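## Task

The left gripper starts out holding the small drink can. Put it down standing upright on the shelf on the far (outside) side of the service window, directly beneath the sill. The window's clear sliding pane has a handle and slides shut and latches on its own once released. Everything on the inside shelf must still be standing, the window must end up closed, and the robot must not fall over or be left leaning, or the task fails.

## Robot and tools

ROBOT. A LinearBot: an omnidirectional base with a column about 1.7 m high. A carriage rides the column (lift_m, 0 to 1 m) and carries two identical six-joint arms with two-finger grippers. Arm bases sit about 0.57 m + lift_m above the floor; carriage parts hang about 0.15 m lower. A hand reaches 0.78 m from its shoulder but only about 0.38 m below its arm base. Parked arm: joints 1-6 = 0, 0.05, 0.05, 1.45, 0, 0. Cameras: carriage_camera (fixed, forward, about 20 degrees down), left_wrist_camera and right_wrist_camera (looking past the fingertips). Images are 672x504.

FRAMES. Base frame: origin on the floor under the base centre, x forward, y left, z up, metres. left_hand and right_hand readings are in this frame (the point between the finger pads), with quat_wxyz orientation; hand z runs along the fingers, fingers open along hand y. Readings can be off, usually too high, more at long reach. base_odometry is in the frame the base had at scene start, counts wheel turns only (slip counts as travel), heading in rad, left positive, -3.142 to 3.142.

move. One action per call. "base" holds exactly one relative command, an offset from where the base last reported itself: {"translate_m": d} forward positive, {"strafe_m": d} left positive, both -2 to 2 m; {"rotate_rad": d} counter-clockwise positive, -6.3 to 6.3. "joints" is one flat object keyed by joint name, giving absolute targets (not offsets): lift_m 0 to 1; for each arm (left_ and right_ prefixes) joint1_rad -2.617 to 3.054 (turn about vertical, 0 forward, positive left), joint2_rad 0 to 3.141 (shoulder: 0 upper arm back and level, 1.57 up, 3.14 forward level), joint3_rad 0 to 3.141 (elbow: 0 folded, 3.14 straight), joint4_rad -1.57 to 1.57 (wrist pitch, positive lifts fingertips), joint5_rad -1.57 to 1.57 (wrist yaw, positive turns fingertips right), joint6_rad -2.094 to 2.094 (roll, positive clockwise seen from forearm), gripper_m 0 to 0.093 (pad gap in metres). Omitted joints keep their last target. "speeds" caps this action's top speed: translate_m and strafe_m 0.02 to 0.5 m/s, rotate_rad 0.05 to 1.57 rad/s, lift_m 0.08 to 0.27 m/s (default 0.25). "min_time_s" (0.1 to 8 s) sets a floor on arm and gripper motion time; 2 or more straightens the hand path a little, while a value too short makes arms overshoot. "cameras" picks images (names above or "all"); "blocking" false returns within about 0.5 s while motion continues. Unknown keys make a call invalid; out-of-range values get it refused, and a refusal or unplanned stop cancels the rest of that reply's move, wait and finished_scene calls.

wait {"seconds": 0-10} lets the scene run and returns state. stop brakes everything you commanded (base coasts a bit first). zoom_image {"camera", "region": [x0,y0,x1,y1]} magnifies part of the newest image, at most 504x504 pixels. finished_scene {"scene": n} ends the scene; the result usually reports success and gives the next task.

RESULTS. A "move" line says "done" or the worst status. Per motion: "moving", "done" (base: wheels turned as commanded, even with slip), "off_target" (rested short, may still push), "contact_stop" or "time_out" (a move is cut at 14 s), "not_followed" (arm targets withheld by a self-collision check; gripper still obeys; fix by resending an arm its current readings with joint 1 turned away). on_its_own lists things done uncommanded. motor_effort is percent of max with peak in brackets; a falling lift effort while lowering means the hand or load is resting on something. joint torques wrap at ±28 N m for joints 1-3. Gripper readings on a firmly held part can be slightly below its width; shut on nothing reads 0.000 to 0.003. To release, command a gap clearly wider than the reading.

HEAT. A stretched or loaded arm warms even while you are only thinking. MOTOR HOT appears at 75 °C; at 100 °C the arm goes limp and drops its load for 30 to 60 s (OVER-TEMPERATURE FAULT, "limit_stop_at_motor_heat"). Park arms when idle; resend targets once the arm accepts commands.

CAUTIONS. Do not set the can down while it is still moving or drop it from height. The pane slides shut when the handle is released, so do not let it slam onto an arm or the can; keep the inside-shelf items clear of the arm path. The base only senses contact for its own wheels, not for arms; arms never stop on contact and keep pressing. Falling over is permanent: risk rises with the carriage high, arms stretched or loaded, pushing or pulling, and abrupt stops; never drive away while a hand grips the window handle. If stuck after a stop, drive about 0.2 m back. Never let the arms strike or squeeze each other. Turning an arm outward 0.5 rad or more with joint 2 below 0.8 can jam its elbow into the column. Hands travel in a curved path, so unfold in free space and approach obstacles in short steps.

Each tool is called after "Request:" in YAML: its name, and indented under it one key for each argument.

## Session

Request:
move:
  cameras: ["all"]

Scene clock: 0.00 s.
Joint torques (N m): no reading
base_odometry: x=+0.000 y=+0.000 heading=+0.000
base_status: not commanded
joint_positions: lift_m=+0.366 left_joint1_rad=-0.019 left_joint2_rad=+0.597 left_joint3_rad=+0.248 left_joint4_rad=-0.393 left_joint5_rad=-0.014 left_joint6_rad=-0.011 left_gripper_m=+0.05136 right_joint1_rad=+0.004 right_joint2_rad=+0.040 right_joint3_rad=+0.061 right_joint4_rad=+1.430 right_joint5_rad=-0.049 right_joint6_rad=+0.050 right_gripper_m=+0.09396
joint_status: not commanded
motor_effort: lift_m=+25 drive_wheels=+0
left_hand: x=+0.4550 y=+0.3099 z=+1.0062 quat_wxyz=(+0.403, +0.001, +0.915, +0.000) (m; base frame)
right_hand: x=+0.2490 y=-0.3032 z=+1.3746 quat_wxyz=(+0.998, -0.023, +0.060, +0.028) (m; base frame)
pictures: carriage_camera, left_wrist_camera, right_wrist_camera

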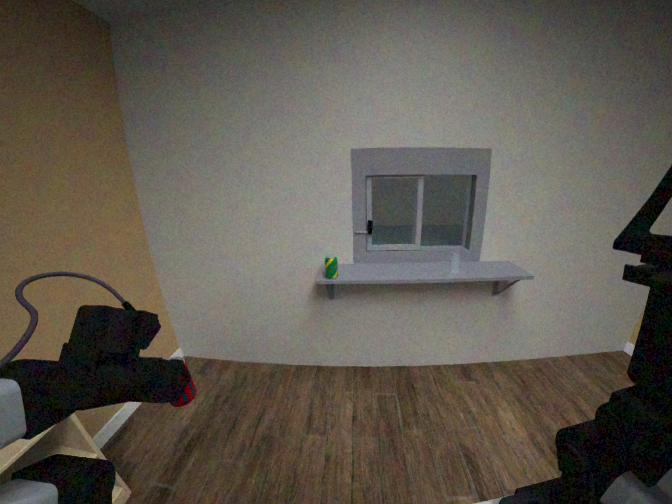

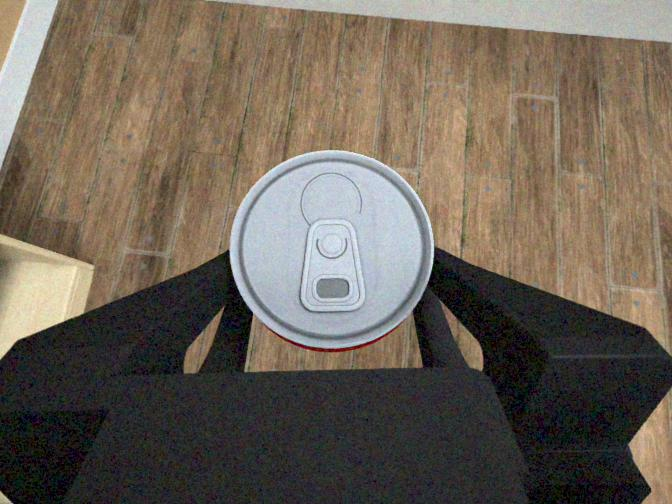

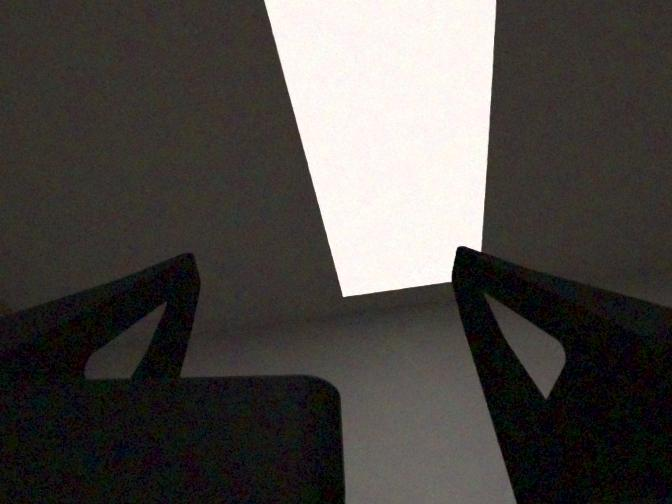

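Request:
zoom_image:
  camera: "carriage_camera"
  region: [300, 130, 552, 319]

Request:
zoom_image:
  camera: "carriage_camera"
  region: [345, 210, 405, 255]

Scaled by 2.000 from the camera's 672x504 image, which has a finer 960x720 frame.

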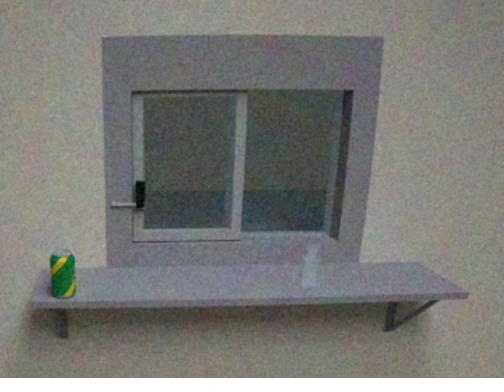

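Scaled by 8.400 from the camera's 672x504 image, which has a finer 960x720 frame.

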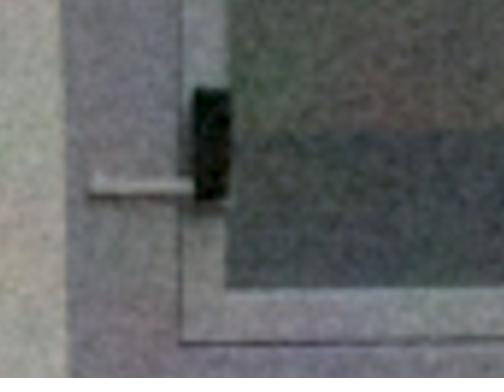

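Request:
move:
  base: {"strafe_m": -0.35}
  cameras: []

Request:
move:
  base: {"translate_m": 0.4}
  cameras: ["all"]

Scene clock: 106.00 s.
Joint torques (N m): left_arm=[-0.17 0.1 6.63 2.65 -0.1 0.08] | right_arm=[-0.18 3.54 4.98 -0.35 -0.01 0.01]
move: done
base_odometry: x=+0.000 y=-0.350 heading=+0.001
base_status: done
joint_positions: lift_m=+0.366 left_joint1_rad=-0.019 left_joint2_rad=+0.597 left_joint3_rad=+0.248 left_joint4_rad=-0.397 left_joint5_rad=-0.014 left_joint6_rad=-0.011 left_gripper_m=+0.05136 right_joint1_rad=+0.004 right_joint2_rad=+0.040 right_joint3_rad=+0.061 right_joint4_rad=+1.430 right_joint5_rad=-0.049 right_joint6_rad=+0.050 right_gripper_m=+0.09396
joint_status: not commanded
motor_effort: lift_m=+25(28) drive_wheels=-4(11)
left_hand: x=+0.4544 y=+0.3099 z=+1.0055 quat_wxyz=(+0.401, +0.001, +0.916, +0.000) (m; base frame)
right_hand: x=+0.2490 y=-0.3032 z=+1.3746 quat_wxyz=(+0.998, -0.023, +0.060, +0.028) (m; base frame)
pictures: none
No camera images: "cameras" was empty.

Scene clock: 108.90 s.
Joint torques (N m): left_arm=[-0.24 0.2 6.61 2.67 -0.08 0.07] | right_arm=[-0.18 3.54 5.01 -0.34 -0.01 0.01]
move: done
base_odometry: x=+0.400 y=-0.350 heading=+0.000
base_status: done
joint_positions: lift_m=+0.366 left_joint1_rad=-0.019 left_joint2_rad=+0.597 left_joint3_rad=+0.248 left_joint4_rad=-0.399 left_joint5_rad=-0.014 left_joint6_rad=-0.011 left_gripper_m=+0.05136 right_joint1_rad=+0.004 right_joint2_rad=+0.040 right_joint3_rad=+0.061 right_joint4_rad=+1.427 right_joint5_rad=-0.049 right_joint6_rad=+0.050 right_gripper_m=+0.09396
joint_status: not commanded
motor_effort: lift_m=+24(28) drive_wheels=-4(11)
left_hand: x=+0.4540 y=+0.3099 z=+1.0051 quat_wxyz=(+0.400, +0.001, +0.917, +0.000) (m; base frame)
right_hand: x=+0.2497 y=-0.3032 z=+1.3745 quat_wxyz=(+0.997, -0.023, +0.061, +0.028) (m; base frame)
pictures: carriage_camera, left_wrist_camera, right_wrist_camera

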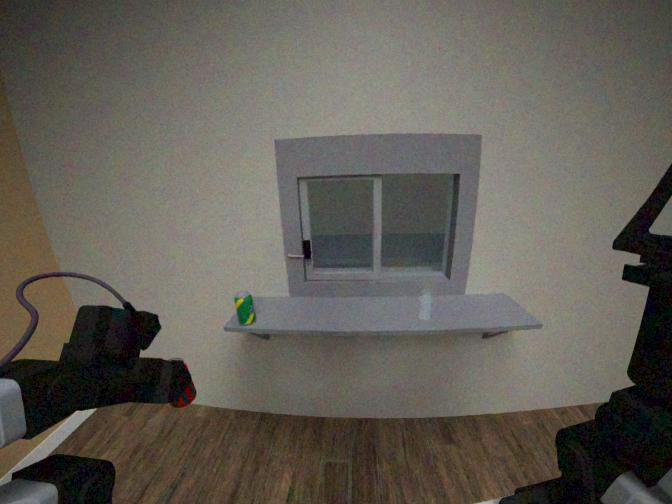

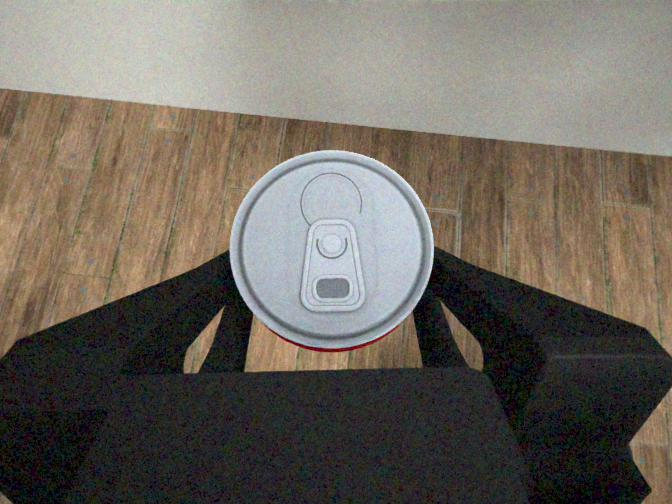

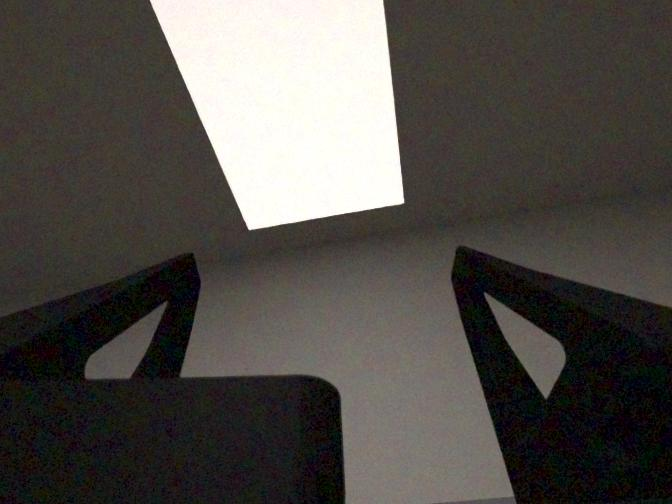

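Request:
zoom_image:
  camera: "carriage_camera"
  region: [220, 170, 388, 338]

Request:
zoom_image:
  camera: "carriage_camera"
  region: [280, 225, 340, 285]

Request:
zoom_image:
  camera: "carriage_camera"
  region: [370, 180, 550, 340]

Scaled by 3.000 from the camera's 672x504 image, which has a finer 960x720 frame.

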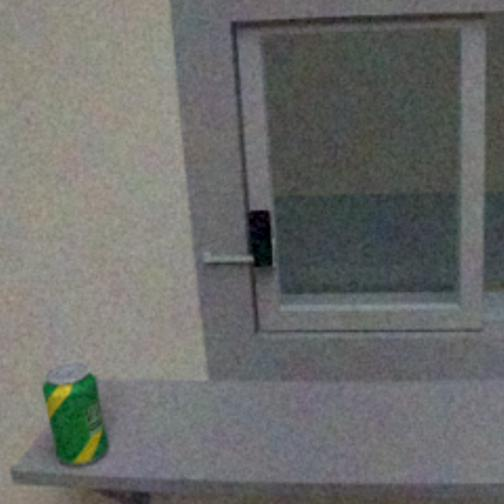

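Scaled by 8.400 from the camera's 672x504 image, which has a finer 960x720 frame.

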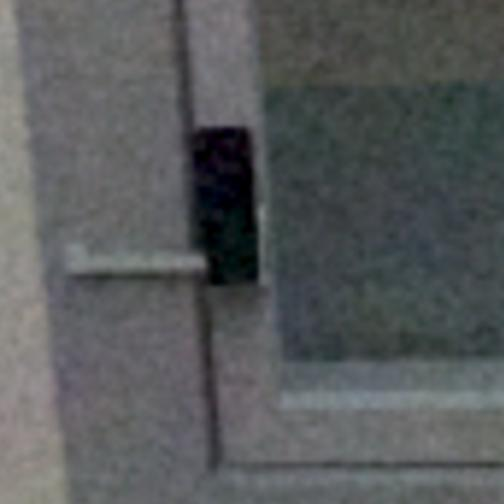

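Scaled by 2.800 from the camera's 672x504 image, which has a finer 960x720 frame.

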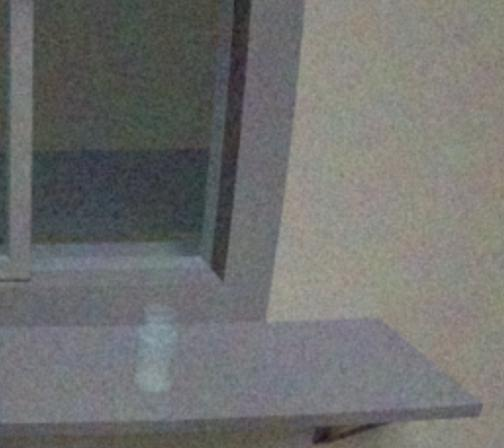

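Request:
zoom_image:
  camera: "carriage_camera"
  region: [100, 320, 240, 440]

Request:
zoom_image:
  camera: "left_wrist_camera"
  region: [168, 110, 504, 400]

Scaled by 3.600 from the camera's 672x504 image, which has a finer 960x720 frame.

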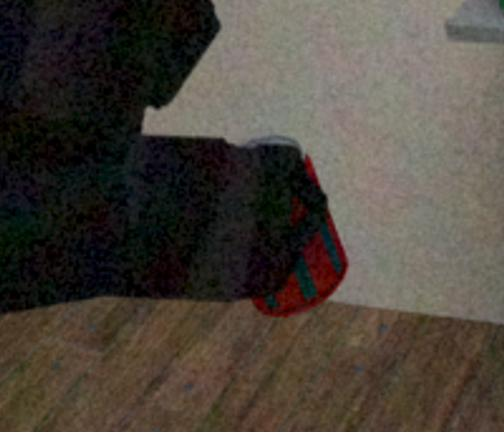

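Scaled by 1.500 from the camera's 672x504 image, which has a finer 960x720 frame.

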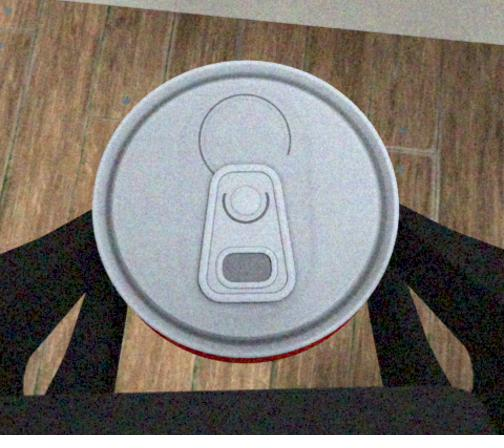

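Request:
move:
  base: {"translate_m": 0.33}
  joints: {"lift_m": 0.45}
  speeds: {"translate_m": 0.3}
  cameras: ["carriage_camera"]

Scene clock: 292.77 s.
Joint torques (N m): left_arm=[-0.13 0.09 7.45 2.65 -0.08 0.05] | right_arm=[-0.2 3.55 5.03 -0.33 -0.01 0.01]
move: done
base_odometry: x=+0.730 y=-0.350 heading=+0.000
base_status: done
joint_positions: lift_m=+0.450 left_joint1_rad=-0.019 left_joint2_rad=+0.597 left_joint3_rad=+0.239 left_joint4_rad=-0.399 left_joint5_rad=-0.014 left_joint6_rad=-0.011 left_gripper_m=+0.05136 right_joint1_rad=+0.004 right_joint2_rad=+0.040 right_joint3_rad=+0.061 right_joint4_rad=+1.427 right_joint5_rad=-0.049 right_joint6_rad=+0.050 right_gripper_m=+0.09396
joint_status: all done
motor_effort: lift_m=+26(31) drive_wheels=-3(9)
left_hand: x=+0.4522 y=+0.3099 z=+1.0846 quat_wxyz=(+0.396, +0.001, +0.918, +0.000) (m; base frame)
right_hand: x=+0.2498 y=-0.3032 z=+1.4580 quat_wxyz=(+0.997, -0.023, +0.062, +0.028) (m; base frame)
pictures: carriage_camera

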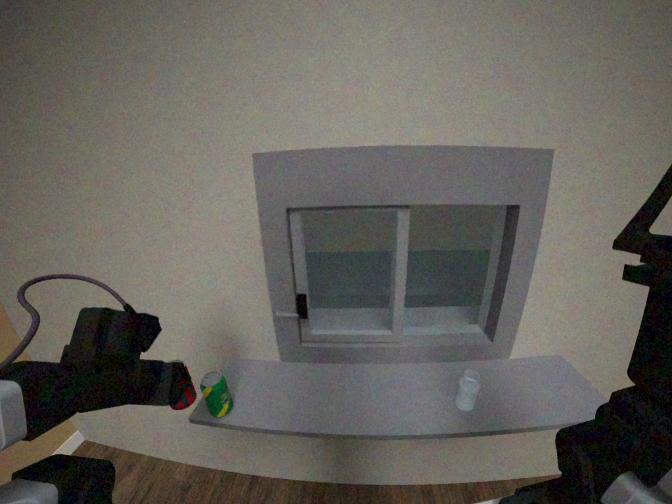

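Request:
zoom_image:
  camera: "carriage_camera"
  region: [250, 190, 530, 370]

Request:
zoom_image:
  camera: "carriage_camera"
  region: [265, 275, 345, 355]

Request:
zoom_image:
  camera: "carriage_camera"
  region: [160, 350, 300, 455]

Scaled by 1.800 from the camera's 672x504 image, which has a finer 960x720 frame.

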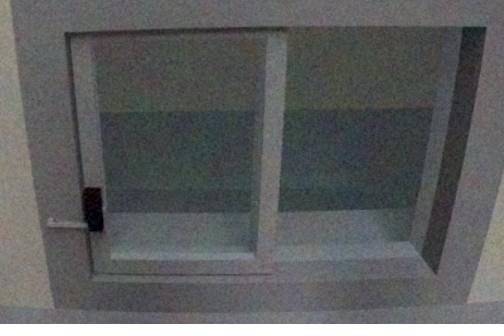

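Scaled by 6.300 from the camera's 672x504 image, which has a finer 960x720 frame.

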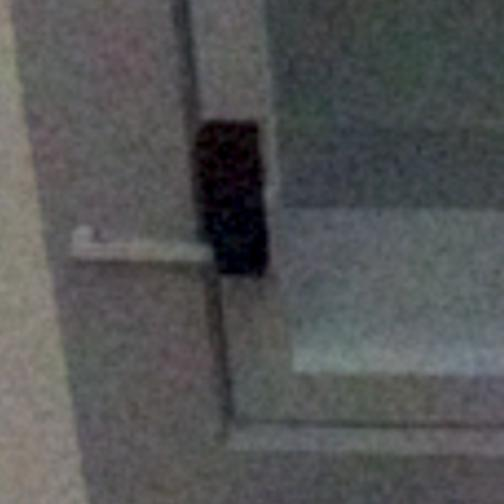

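Scaled by 3.600 from the camera's 672x504 image, which has a finer 960x720 frame.

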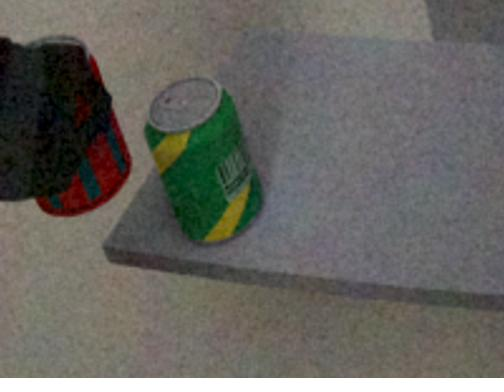

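Request:
move:
  base: {"strafe_m": -0.08}
  joints: {"lift_m": 0.35, "left_joint1_rad": 0.0, "left_joint2_rad": 0.648, "left_joint3_rad": 0.906, "left_joint4_rad": -1.0, "left_joint5_rad": 0.0, "left_joint6_rad": 0.0}
  cameras: []

Request:
move:
  base: {"translate_m": 0.08}
  joints: {"right_joint1_rad": 1.287, "right_joint2_rad": 2.0785, "right_joint3_rad": 1.061, "right_joint4_rad": 1.017, "right_joint5_rad": 1.025, "right_joint6_rad": 0.0}
  min_time_s: 2.5
  cameras: ["all"]

Scene clock: 397.33 s.
Joint torques (N m): left_arm=[0.58 0.79 8.14 2.56 0.05 0.16] | right_arm=[-0.17 3.55 5 -0.32 -0.02 0.01]
move: done
base_odometry: x=+0.730 y=-0.430 heading=+0.000
base_status: done
joint_positions: lift_m=+0.350 left_joint1_rad=-0.007 left_joint2_rad=+0.645 left_joint3_rad=+0.877 left_joint4_rad=-1.032 left_joint5_rad=-0.011 left_joint6_rad=-0.011 left_gripper_m=+0.05136 right_joint1_rad=+0.004 right_joint2_rad=+0.040 right_joint3_rad=+0.061 right_joint4_rad=+1.427 right_joint5_rad=-0.049 right_joint6_rad=+0.050 right_gripper_m=+0.09396
joint_status: all done
motor_effort: lift_m=+25(29) drive_wheels=-2(8)
left_hand: x=+0.4262 y=+0.3122 z=+1.1318 quat_wxyz=(+0.376, -0.004, +0.927, +0.002) (m; base frame)
right_hand: x=+0.2497 y=-0.3032 z=+1.3580 quat_wxyz=(+0.997, -0.023, +0.061, +0.028) (m; base frame)
pictures: none
No camera images: "cameras" was empty.

Scene clock: 400.20 s.
Joint torques (N m): left_arm=[0.65 0.36 7.99 2.6 0.04 0.19] | right_arm=[0.4 -7.08 7.53 1.79 0.02 -0.09]
move: done
base_odometry: x=+0.811 y=-0.430 heading=+0.000
base_status: done
joint_positions: lift_m=+0.350 left_joint1_rad=-0.007 left_joint2_rad=+0.649 left_joint3_rad=+0.877 left_joint4_rad=-1.038 left_joint5_rad=-0.011 left_joint6_rad=-0.011 left_gripper_m=+0.05136 right_joint1_rad=+1.280 right_joint2_rad=+2.065 right_joint3_rad=+1.032 right_joint4_rad=+1.020 right_joint5_rad=+1.016 right_joint6_rad=+0.009 right_gripper_m=+0.09396
joint_status: all done
motor_effort: lift_m=+26(28) drive_wheels=-3(8)
left_hand: x=+0.4256 y=+0.3122 z=+1.1300 quat_wxyz=(+0.371, -0.004, +0.928, +0.001) (m; base frame)
right_hand: x=+0.5012 y=+0.1133 z=+1.0870 quat_wxyz=(+0.699, -0.094, +0.703, +0.092) (m; base frame)
pictures: carriage_camera, left_wrist_camera, right_wrist_camera

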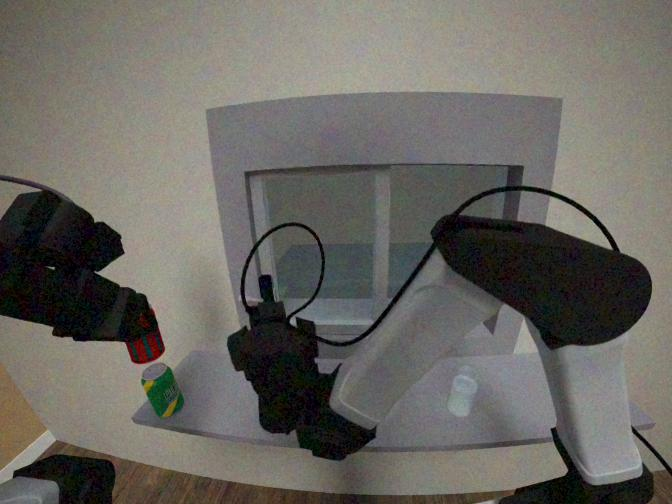

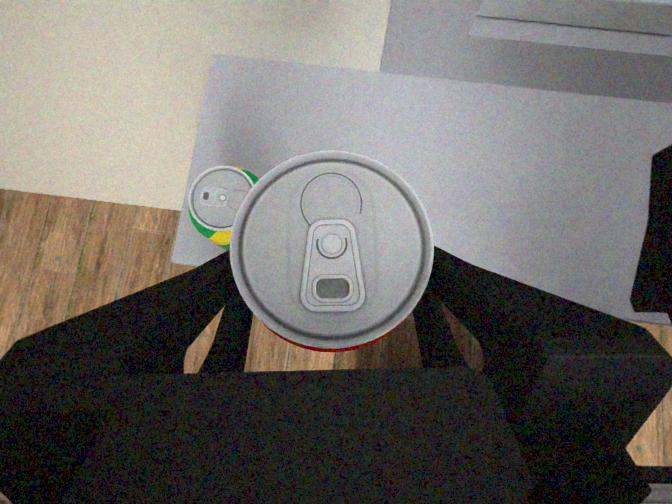

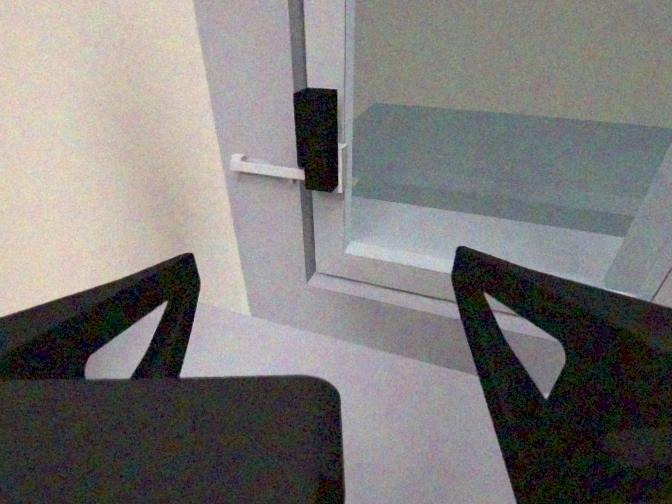

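Request:
zoom_image:
  camera: "right_wrist_camera"
  region: [200, 60, 400, 230]

Request:
zoom_image:
  camera: "right_wrist_camera"
  region: [336, 0, 672, 320]

Scaled by 2.520 from the camera's 672x504 image, which has a finer 960x720 frame.

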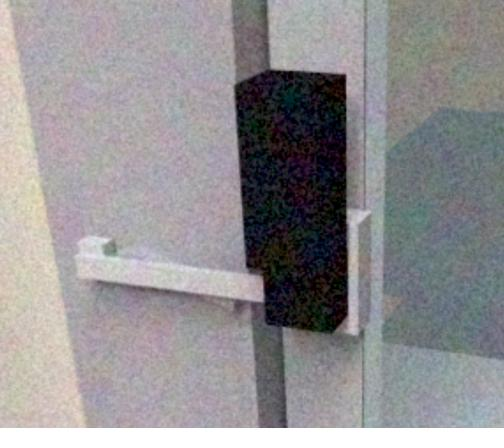

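Scaled by 1.500 from the camera's 672x504 image, which has a finer 960x720 frame.

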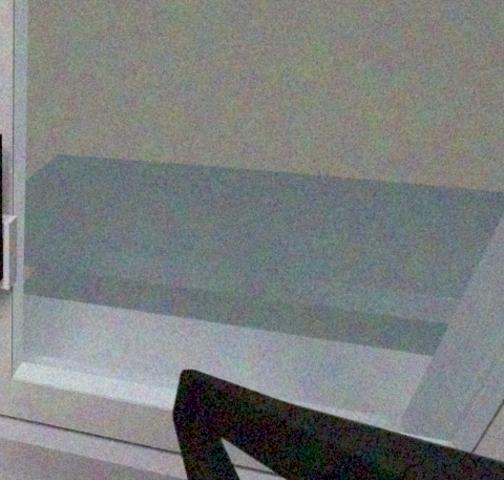

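Request:
move:
  base: {"rotate_rad": -0.05}
  cameras: ["carriage_camera", "right_wrist_camera", "left_wrist_camera"]

Scene clock: 486.00 s.
Joint torques (N m): left_arm=[0.65 0.57 7.97 2.6 0.04 0.2] | right_arm=[0.39 -7.06 7.51 1.78 0.05 -0.09]
move: done
base_odometry: x=+0.811 y=-0.430 heading=-0.050
base_status: done
joint_positions: lift_m=+0.350 left_joint1_rad=-0.007 left_joint2_rad=+0.649 left_joint3_rad=+0.877 left_joint4_rad=-1.038 left_joint5_rad=-0.009 left_joint6_rad=-0.011 left_gripper_m=+0.05136 right_joint1_rad=+1.280 right_joint2_rad=+2.065 right_joint3_rad=+1.032 right_joint4_rad=+1.020 right_joint5_rad=+1.019 right_joint6_rad=+0.009 right_gripper_m=+0.09396
joint_status: not commanded
motor_effort: lift_m=+26(27) drive_wheels=-4(8)
left_hand: x=+0.4256 y=+0.3118 z=+1.1300 quat_wxyz=(+0.371, -0.003, +0.929, +0.001) (m; base frame)
right_hand: x=+0.5014 y=+0.1127 z=+1.0870 quat_wxyz=(+0.699, -0.093, +0.703, +0.091) (m; base frame)
pictures: carriage_camera, left_wrist_camera, right_wrist_camera

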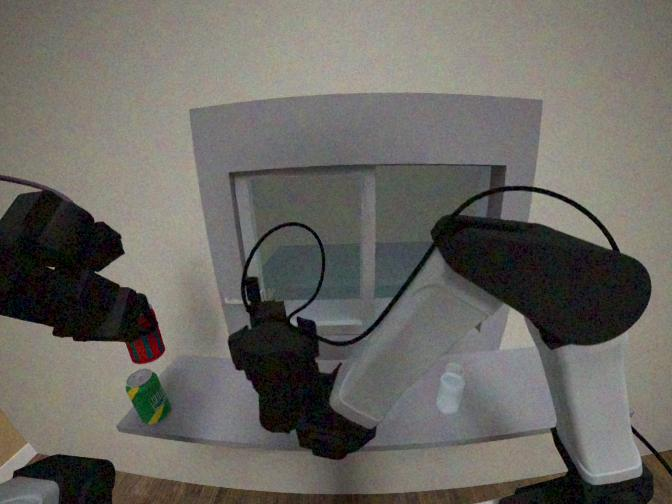

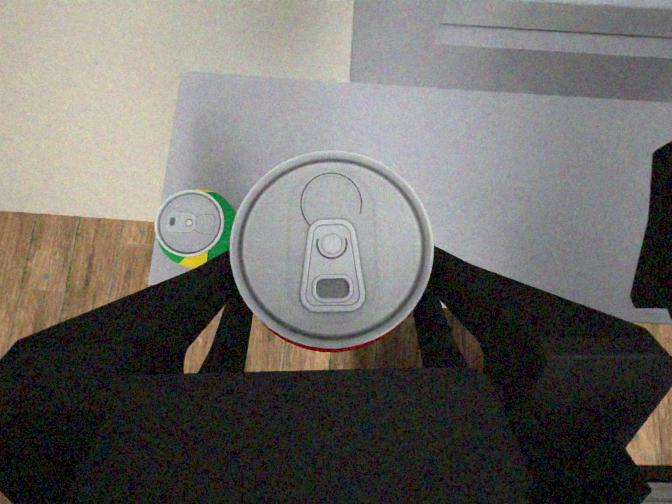

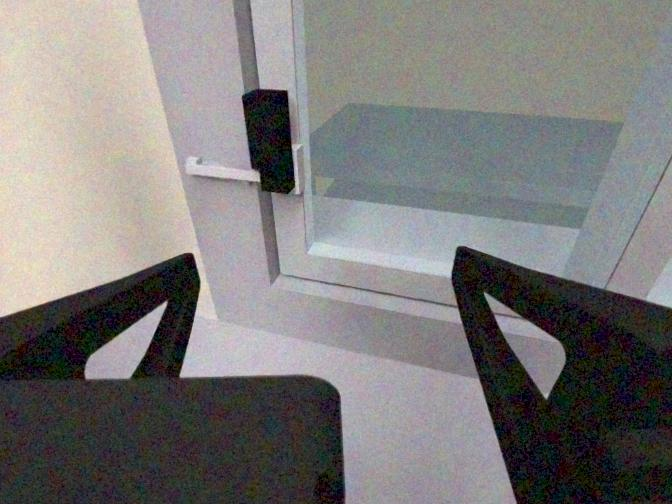

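Request:
move:
  base: {"translate_m": 0.05}
  speeds: {"translate_m": 0.1}
  cameras: ["carriage_camera", "right_wrist_camera", "left_wrist_camera"]

Scene clock: 505.63 s.
Joint torques (N m): left_arm=[0.62 0.43 7.99 2.61 0.01 0.2] | right_arm=[0.21 -7.12 7.6 1.8 0.04 -0.09]
move: done
base_odometry: x=+0.861 y=-0.433 heading=-0.051
base_status: done
joint_positions: lift_m=+0.350 left_joint1_rad=-0.007 left_joint2_rad=+0.649 left_joint3_rad=+0.877 left_joint4_rad=-1.039 left_joint5_rad=-0.009 left_joint6_rad=-0.011 left_gripper_m=+0.05136 right_joint1_rad=+1.283 right_joint2_rad=+2.065 right_joint3_rad=+1.032 right_joint4_rad=+1.020 right_joint5_rad=+1.020 right_joint6_rad=+0.009 right_gripper_m=+0.09396
joint_status: not commanded
motor_effort: lift_m=+25(27) drive_wheels=-5(10)
left_hand: x=+0.4254 y=+0.3118 z=+1.1298 quat_wxyz=(+0.371, -0.003, +0.929, +0.001) (m; base frame)
right_hand: x=+0.5004 y=+0.1132 z=+1.0869 quat_wxyz=(+0.699, -0.093, +0.703, +0.092) (m; base frame)
pictures: carriage_camera, left_wrist_camera, right_wrist_camera

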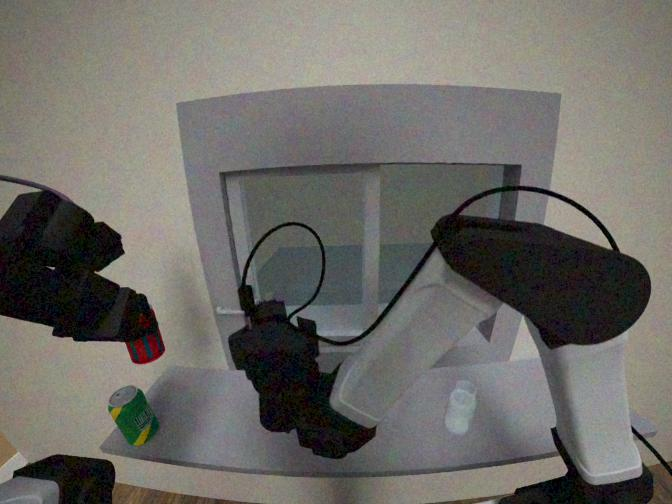

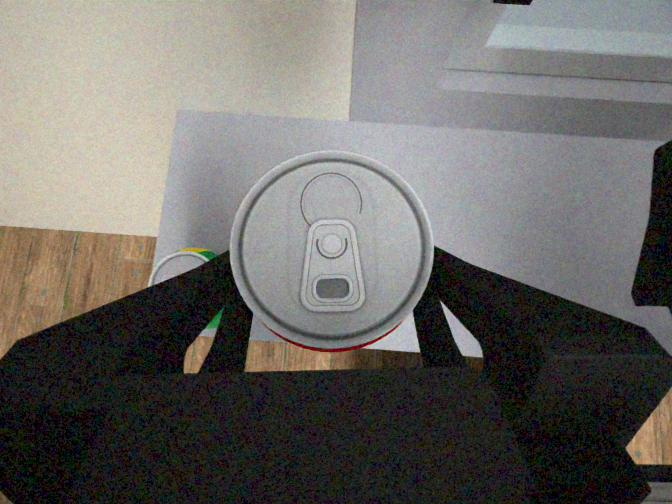

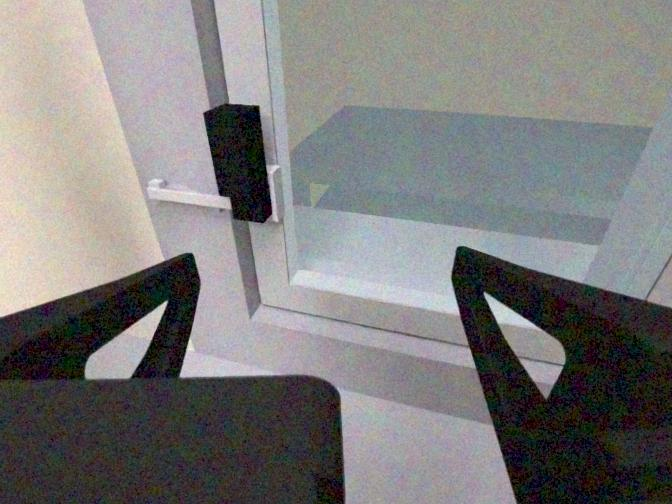

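Request:
move:
  joints: {"right_joint1_rad": 1.255, "right_joint2_rad": 2.36, "right_joint3_rad": 1.56, "right_joint4_rad": 0.815, "right_joint5_rad": 1.08, "right_joint6_rad": 0.0}
  min_time_s: 2
  cameras: ["right_wrist_camera"]

Request:
zoom_image:
  camera: "right_wrist_camera"
  region: [150, 60, 486, 312]

Scene clock: 537.13 s.
Joint torques (N m): left_arm=[0.7 0.49 8.01 2.63 0.04 0.21] | right_arm=[-0.94 -8.98 8.43 1.75 0.07 -0.09]
move: done
base_odometry: x=+0.861 y=-0.433 heading=-0.051
base_status: not commanded
joint_positions: lift_m=+0.350 left_joint1_rad=-0.007 left_joint2_rad=+0.649 left_joint3_rad=+0.877 left_joint4_rad=-1.039 left_joint5_rad=-0.009 left_joint6_rad=-0.011 left_gripper_m=+0.05136 right_joint1_rad=+1.264 right_joint2_rad=+2.341 right_joint3_rad=+1.528 right_joint4_rad=+0.822 right_joint5_rad=+1.072 right_joint6_rad=+0.009 right_gripper_m=+0.09396
joint_status: all done
motor_effort: lift_m=+25(28) drive_wheels=-5(5)
left_hand: x=+0.4254 y=+0.3118 z=+1.1298 quat_wxyz=(+0.371, -0.003, +0.929, +0.001) (m; base frame)
right_hand: x=+0.5385 y=+0.1883 z=+1.0904 quat_wxyz=(+0.705, -0.062, +0.703, +0.074) (m; base frame)
pictures: right_wrist_camera

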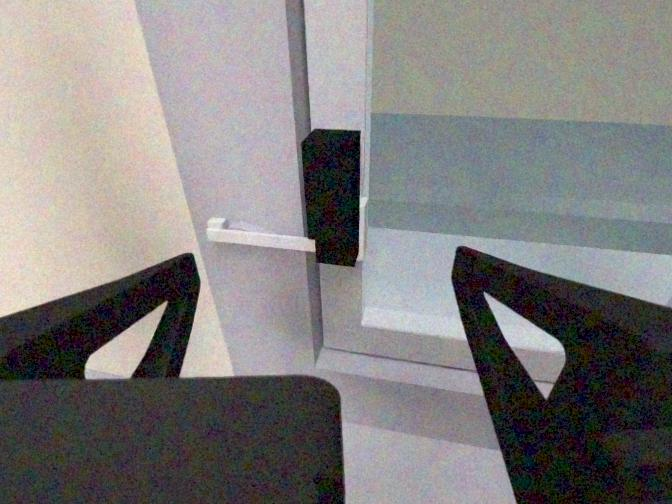

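Scaled by 1.500 from the camera's 672x504 image, which has a finer 960x720 frame.

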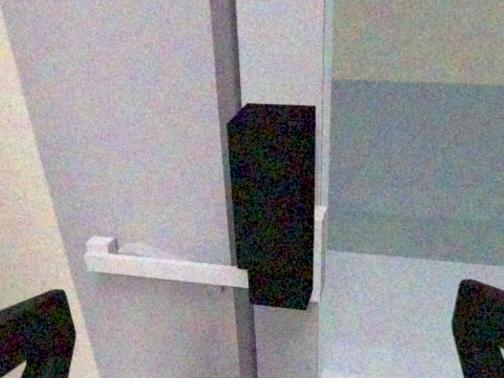

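Request:
move:
  joints: {"right_joint1_rad": 1.192, "right_joint2_rad": 2.432, "right_joint3_rad": 1.677, "right_joint4_rad": 0.762, "right_joint5_rad": 1.014, "right_joint6_rad": 0.0}
  min_time_s: 2
  cameras: ["right_wrist_camera", "carriage_camera"]

Request:
zoom_image:
  camera: "right_wrist_camera"
  region: [150, 100, 486, 352]

Scene clock: 566.87 s.
Joint torques (N m): left_arm=[0.72 0.46 8.02 2.61 0.05 0.2] | right_arm=[-0.92 -9.43 8.59 1.76 -0.07 -0.08]
move: done
base_odometry: x=+0.861 y=-0.433 heading=-0.051
base_status: not commanded
joint_positions: lift_m=+0.350 left_joint1_rad=-0.007 left_joint2_rad=+0.649 left_joint3_rad=+0.877 left_joint4_rad=-1.039 left_joint5_rad=-0.009 left_joint6_rad=-0.011 left_gripper_m=+0.05136 right_joint1_rad=+1.200 right_joint2_rad=+2.412 right_joint3_rad=+1.645 right_joint4_rad=+0.768 right_joint5_rad=+1.022 right_joint6_rad=+0.009 right_gripper_m=+0.09396
joint_status: all done
motor_effort: lift_m=+25(28) drive_wheels=-5(5)
left_hand: x=+0.4254 y=+0.3118 z=+1.1298 quat_wxyz=(+0.371, -0.003, +0.929, +0.001) (m; base frame)
right_hand: x=+0.5753 y=+0.1932 z=+1.0854 quat_wxyz=(+0.704, -0.060, +0.704, +0.066) (m; base frame)
pictures: carriage_camera, right_wrist_camera

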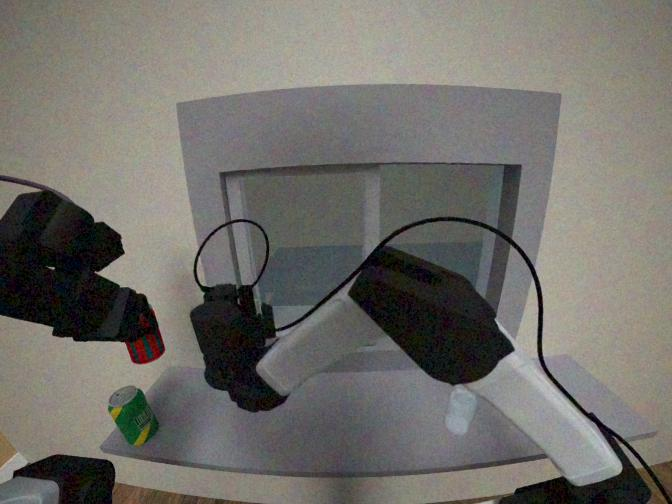

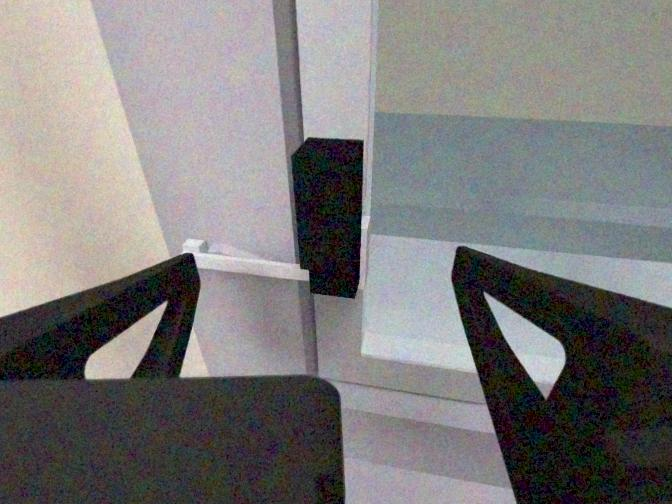

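Scaled by 1.500 from the camera's 672x504 image, which has a finer 960x720 frame.

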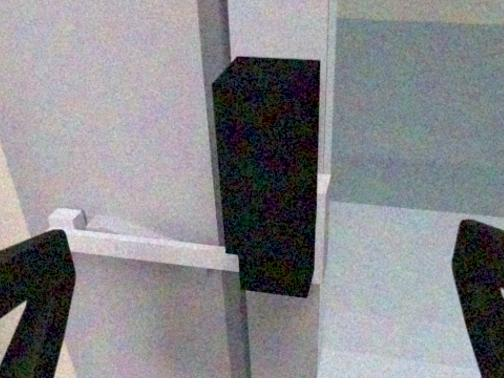

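Request:
zoom_image:
  camera: "right_wrist_camera"
  region: [60, 0, 396, 252]

Request:
zoom_image:
  camera: "right_wrist_camera"
  region: [140, 220, 476, 472]

Scaled by 1.500 from the camera's 672x504 image, which has a finer 960x720 frame.

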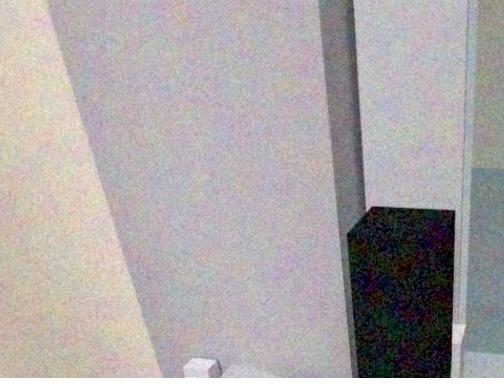

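Scaled by 1.500 from the camera's 672x504 image, which has a finer 960x720 frame.

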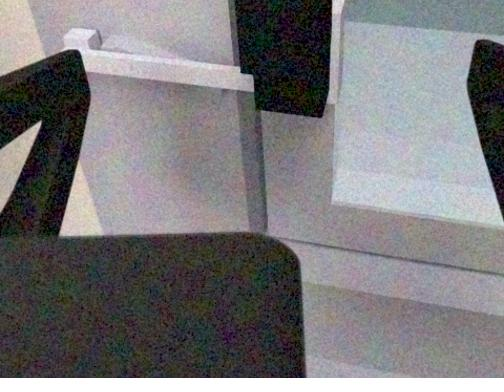

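Request:
move:
  base: {"translate_m": 0.045}
  speeds: {"translate_m": 0.1}
  cameras: ["right_wrist_camera", "left_wrist_camera"]

Request:
zoom_image:
  camera: "right_wrist_camera"
  region: [80, 100, 416, 352]

Scene clock: 624.73 s.
Joint torques (N m): left_arm=[0.59 0.46 8.03 2.63 0 0.18] | right_arm=[-0.32 -9.47 8.53 1.76 -0.09 -0.08]
move: done
base_odometry: x=+0.905 y=-0.435 heading=-0.051
base_status: done
joint_positions: lift_m=+0.350 left_joint1_rad=-0.007 left_joint2_rad=+0.649 left_joint3_rad=+0.877 left_joint4_rad=-1.040 left_joint5_rad=-0.009 left_joint6_rad=-0.011 left_gripper_m=+0.05136 right_joint1_rad=+1.194 right_joint2_rad=+2.412 right_joint3_rad=+1.645 right_joint4_rad=+0.765 right_joint5_rad=+1.021 right_joint6_rad=+0.009 right_gripper_m=+0.09396
joint_status: not commanded
motor_effort: lift_m=+26(28) drive_wheels=-5(11)
left_hand: x=+0.4253 y=+0.3118 z=+1.1297 quat_wxyz=(+0.370, -0.003, +0.929, +0.001) (m; base frame)
right_hand: x=+0.5785 y=+0.1911 z=+1.0848 quat_wxyz=(+0.704, -0.059, +0.705, +0.063) (m; base frame)
pictures: left_wrist_camera, right_wrist_camera

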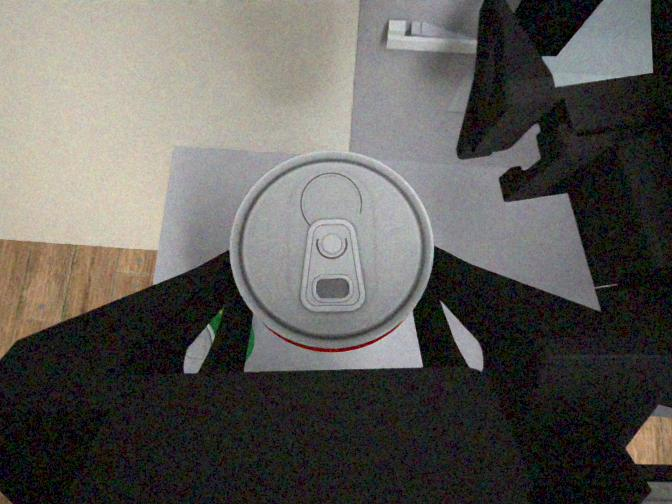

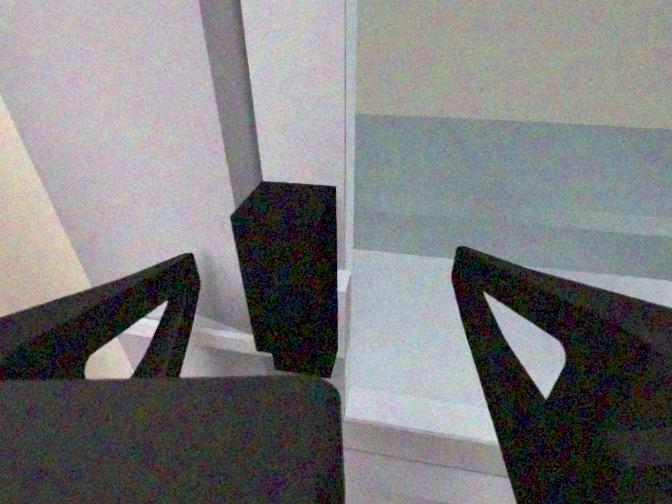

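Scaled by 1.500 from the camera's 672x504 image, which has a finer 960x720 frame.

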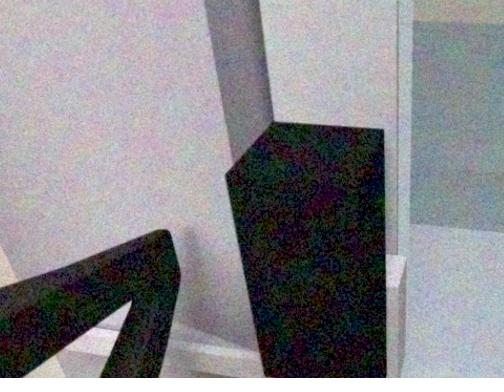

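Request:
zoom_image:
  camera: "left_wrist_camera"
  region: [350, 0, 672, 242]

Scaled by 1.565 from the camera's 672x504 image, which has a finer 960x720 frame.

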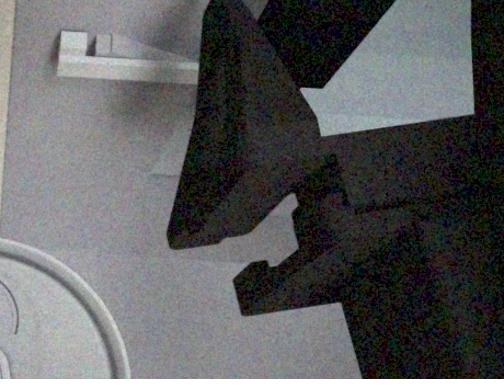

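Request:
zoom_image:
  camera: "left_wrist_camera"
  region: [378, 8, 488, 78]

Request:
zoom_image:
  camera: "right_wrist_camera"
  region: [100, 290, 280, 380]

Scaled by 4.582 from the camera's 672x504 image, which has a finer 960x720 frame.

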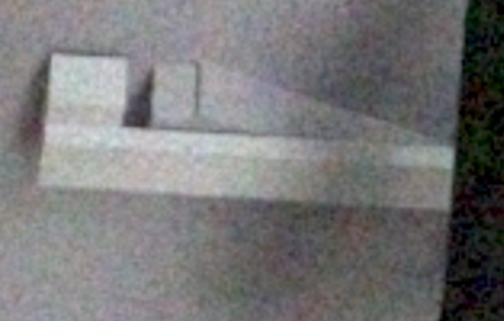

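Scaled by 2.800 from the camera's 672x504 image, which has a finer 960x720 frame.

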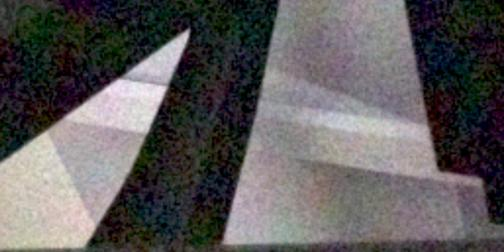

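Request:
move:
  joints: {"right_joint1_rad": 1.285, "right_joint2_rad": 2.40, "right_joint3_rad": 1.591, "right_joint4_rad": 0.818, "right_joint5_rad": 1.106, "left_joint1_rad": 0.15, "left_joint2_rad": 0.79, "left_joint3_rad": 1.35, "left_joint4_rad": -1.26}
  min_time_s: 1.5
  cameras: ["right_wrist_camera"]

Request:
move:
  joints: {"right_joint1_rad": 1.311, "right_joint2_rad": 2.6725, "right_joint3_rad": 1.911, "right_joint4_rad": 0.77, "right_joint5_rad": 1.132, "right_joint6_rad": 1.56, "right_gripper_m": 0.09}
  min_time_s: 2
  cameras: ["all"]

Scene clock: 747.80 s.
Joint torques (N m): left_arm=[0.47 1.28 6.99 2.64 0.02 0.21] | right_arm=[0.58 -11.71 4.62 1.87 0.07 -0.08]
move: done
base_odometry: x=+0.905 y=-0.435 heading=-0.051
base_status: not commanded
joint_positions: lift_m=+0.350 left_joint1_rad=+0.143 left_joint2_rad=+0.785 left_joint3_rad=+1.321 left_joint4_rad=-1.294 left_joint5_rad=-0.009 left_joint6_rad=-0.011 left_gripper_m=+0.05136 right_joint1_rad=+1.276 right_joint2_rad=+2.412 right_joint3_rad=+1.606 right_joint4_rad=+0.806 right_joint5_rad=+1.098 right_joint6_rad=+0.009 right_gripper_m=+0.09396
joint_status: all done
motor_effort: lift_m=+25(29) drive_wheels=-5(5)
left_hand: x=+0.4109 y=+0.3409 z=+1.2292 quat_wxyz=(+0.395, -0.072, +0.916, +0.030) (m; base frame)
right_hand: x=+0.5375 y=+0.2009 z=+1.0769 quat_wxyz=(+0.704, -0.060, +0.705, +0.066) (m; base frame)
pictures: right_wrist_camera

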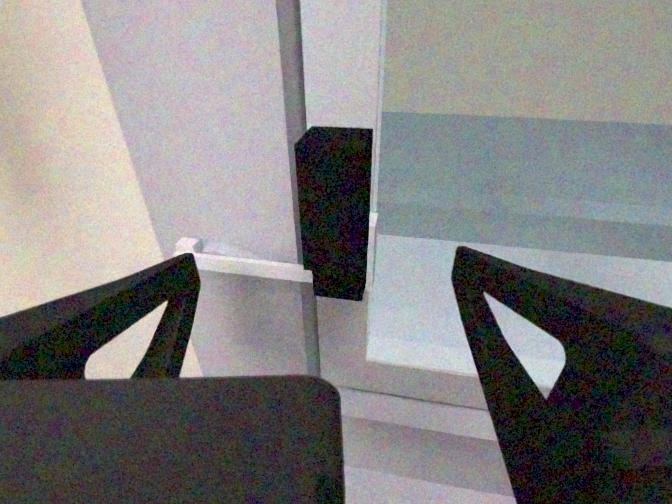

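Scene clock: 750.27 s.
Joint torques (N m): left_arm=[0.62 1.1 7.02 2.63 0.02 0.17] | right_arm=[0.62 -10.33 8.43 1.58 0.07 0.08]
move: done
base_odometry: x=+0.905 y=-0.435 heading=-0.051
base_status: not commanded
joint_positions: lift_m=+0.350 left_joint1_rad=+0.143 left_joint2_rad=+0.785 left_joint3_rad=+1.321 left_joint4_rad=-1.295 left_joint5_rad=-0.009 left_joint6_rad=-0.011 left_gripper_m=+0.05136 right_joint1_rad=+1.302 right_joint2_rad=+2.652 right_joint3_rad=+1.879 right_joint4_rad=+0.776 right_joint5_rad=+1.124 right_joint6_rad=+1.550 right_gripper_m=+0.09008
joint_status: all done
motor_effort: lift_m=+27(28) drive_wheels=-5(5)
left_hand: x=+0.4107 y=+0.3408 z=+1.2289 quat_wxyz=(+0.394, -0.072, +0.916, +0.030) (m; base frame)
right_hand: x=+0.5355 y=+0.2437 z=+1.0325 quat_wxyz=(+0.459, +0.448, +0.546, +0.538) (m; base frame)
pictures: carriage_camera, left_wrist_camera, right_wrist_camera

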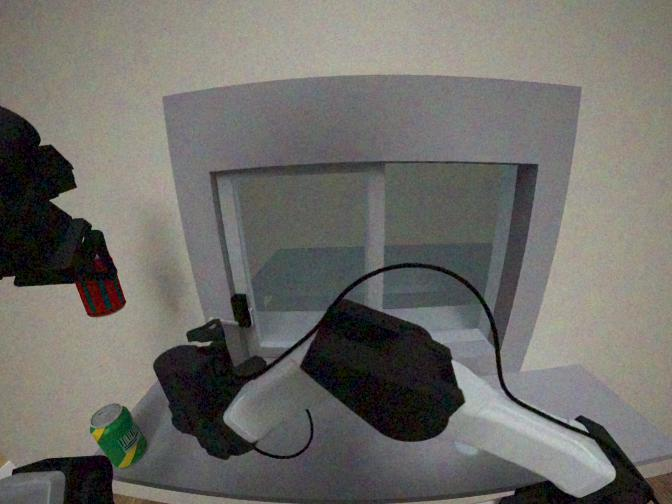

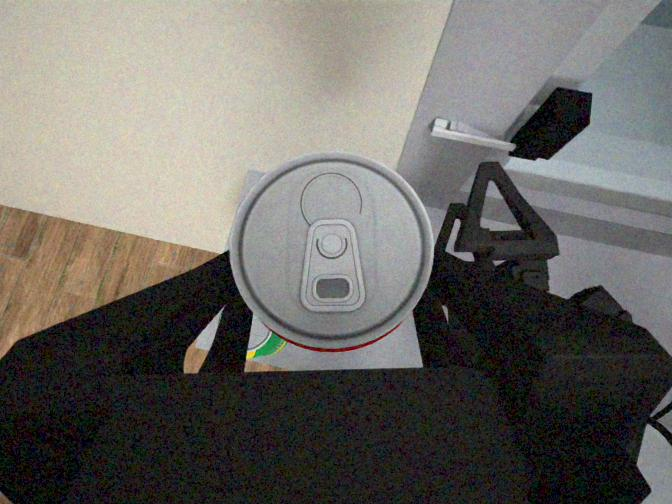

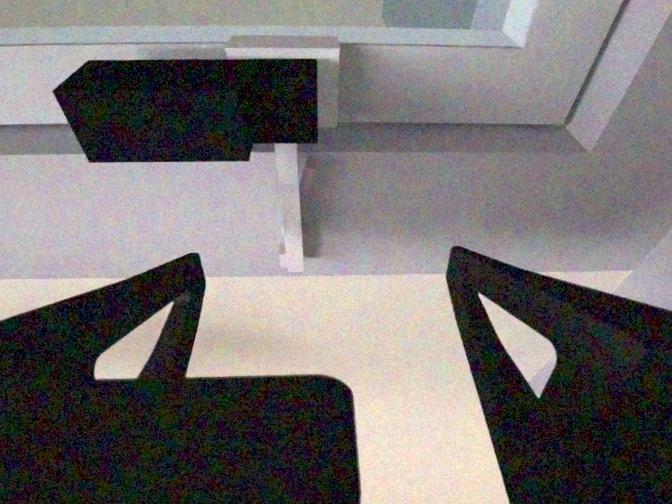

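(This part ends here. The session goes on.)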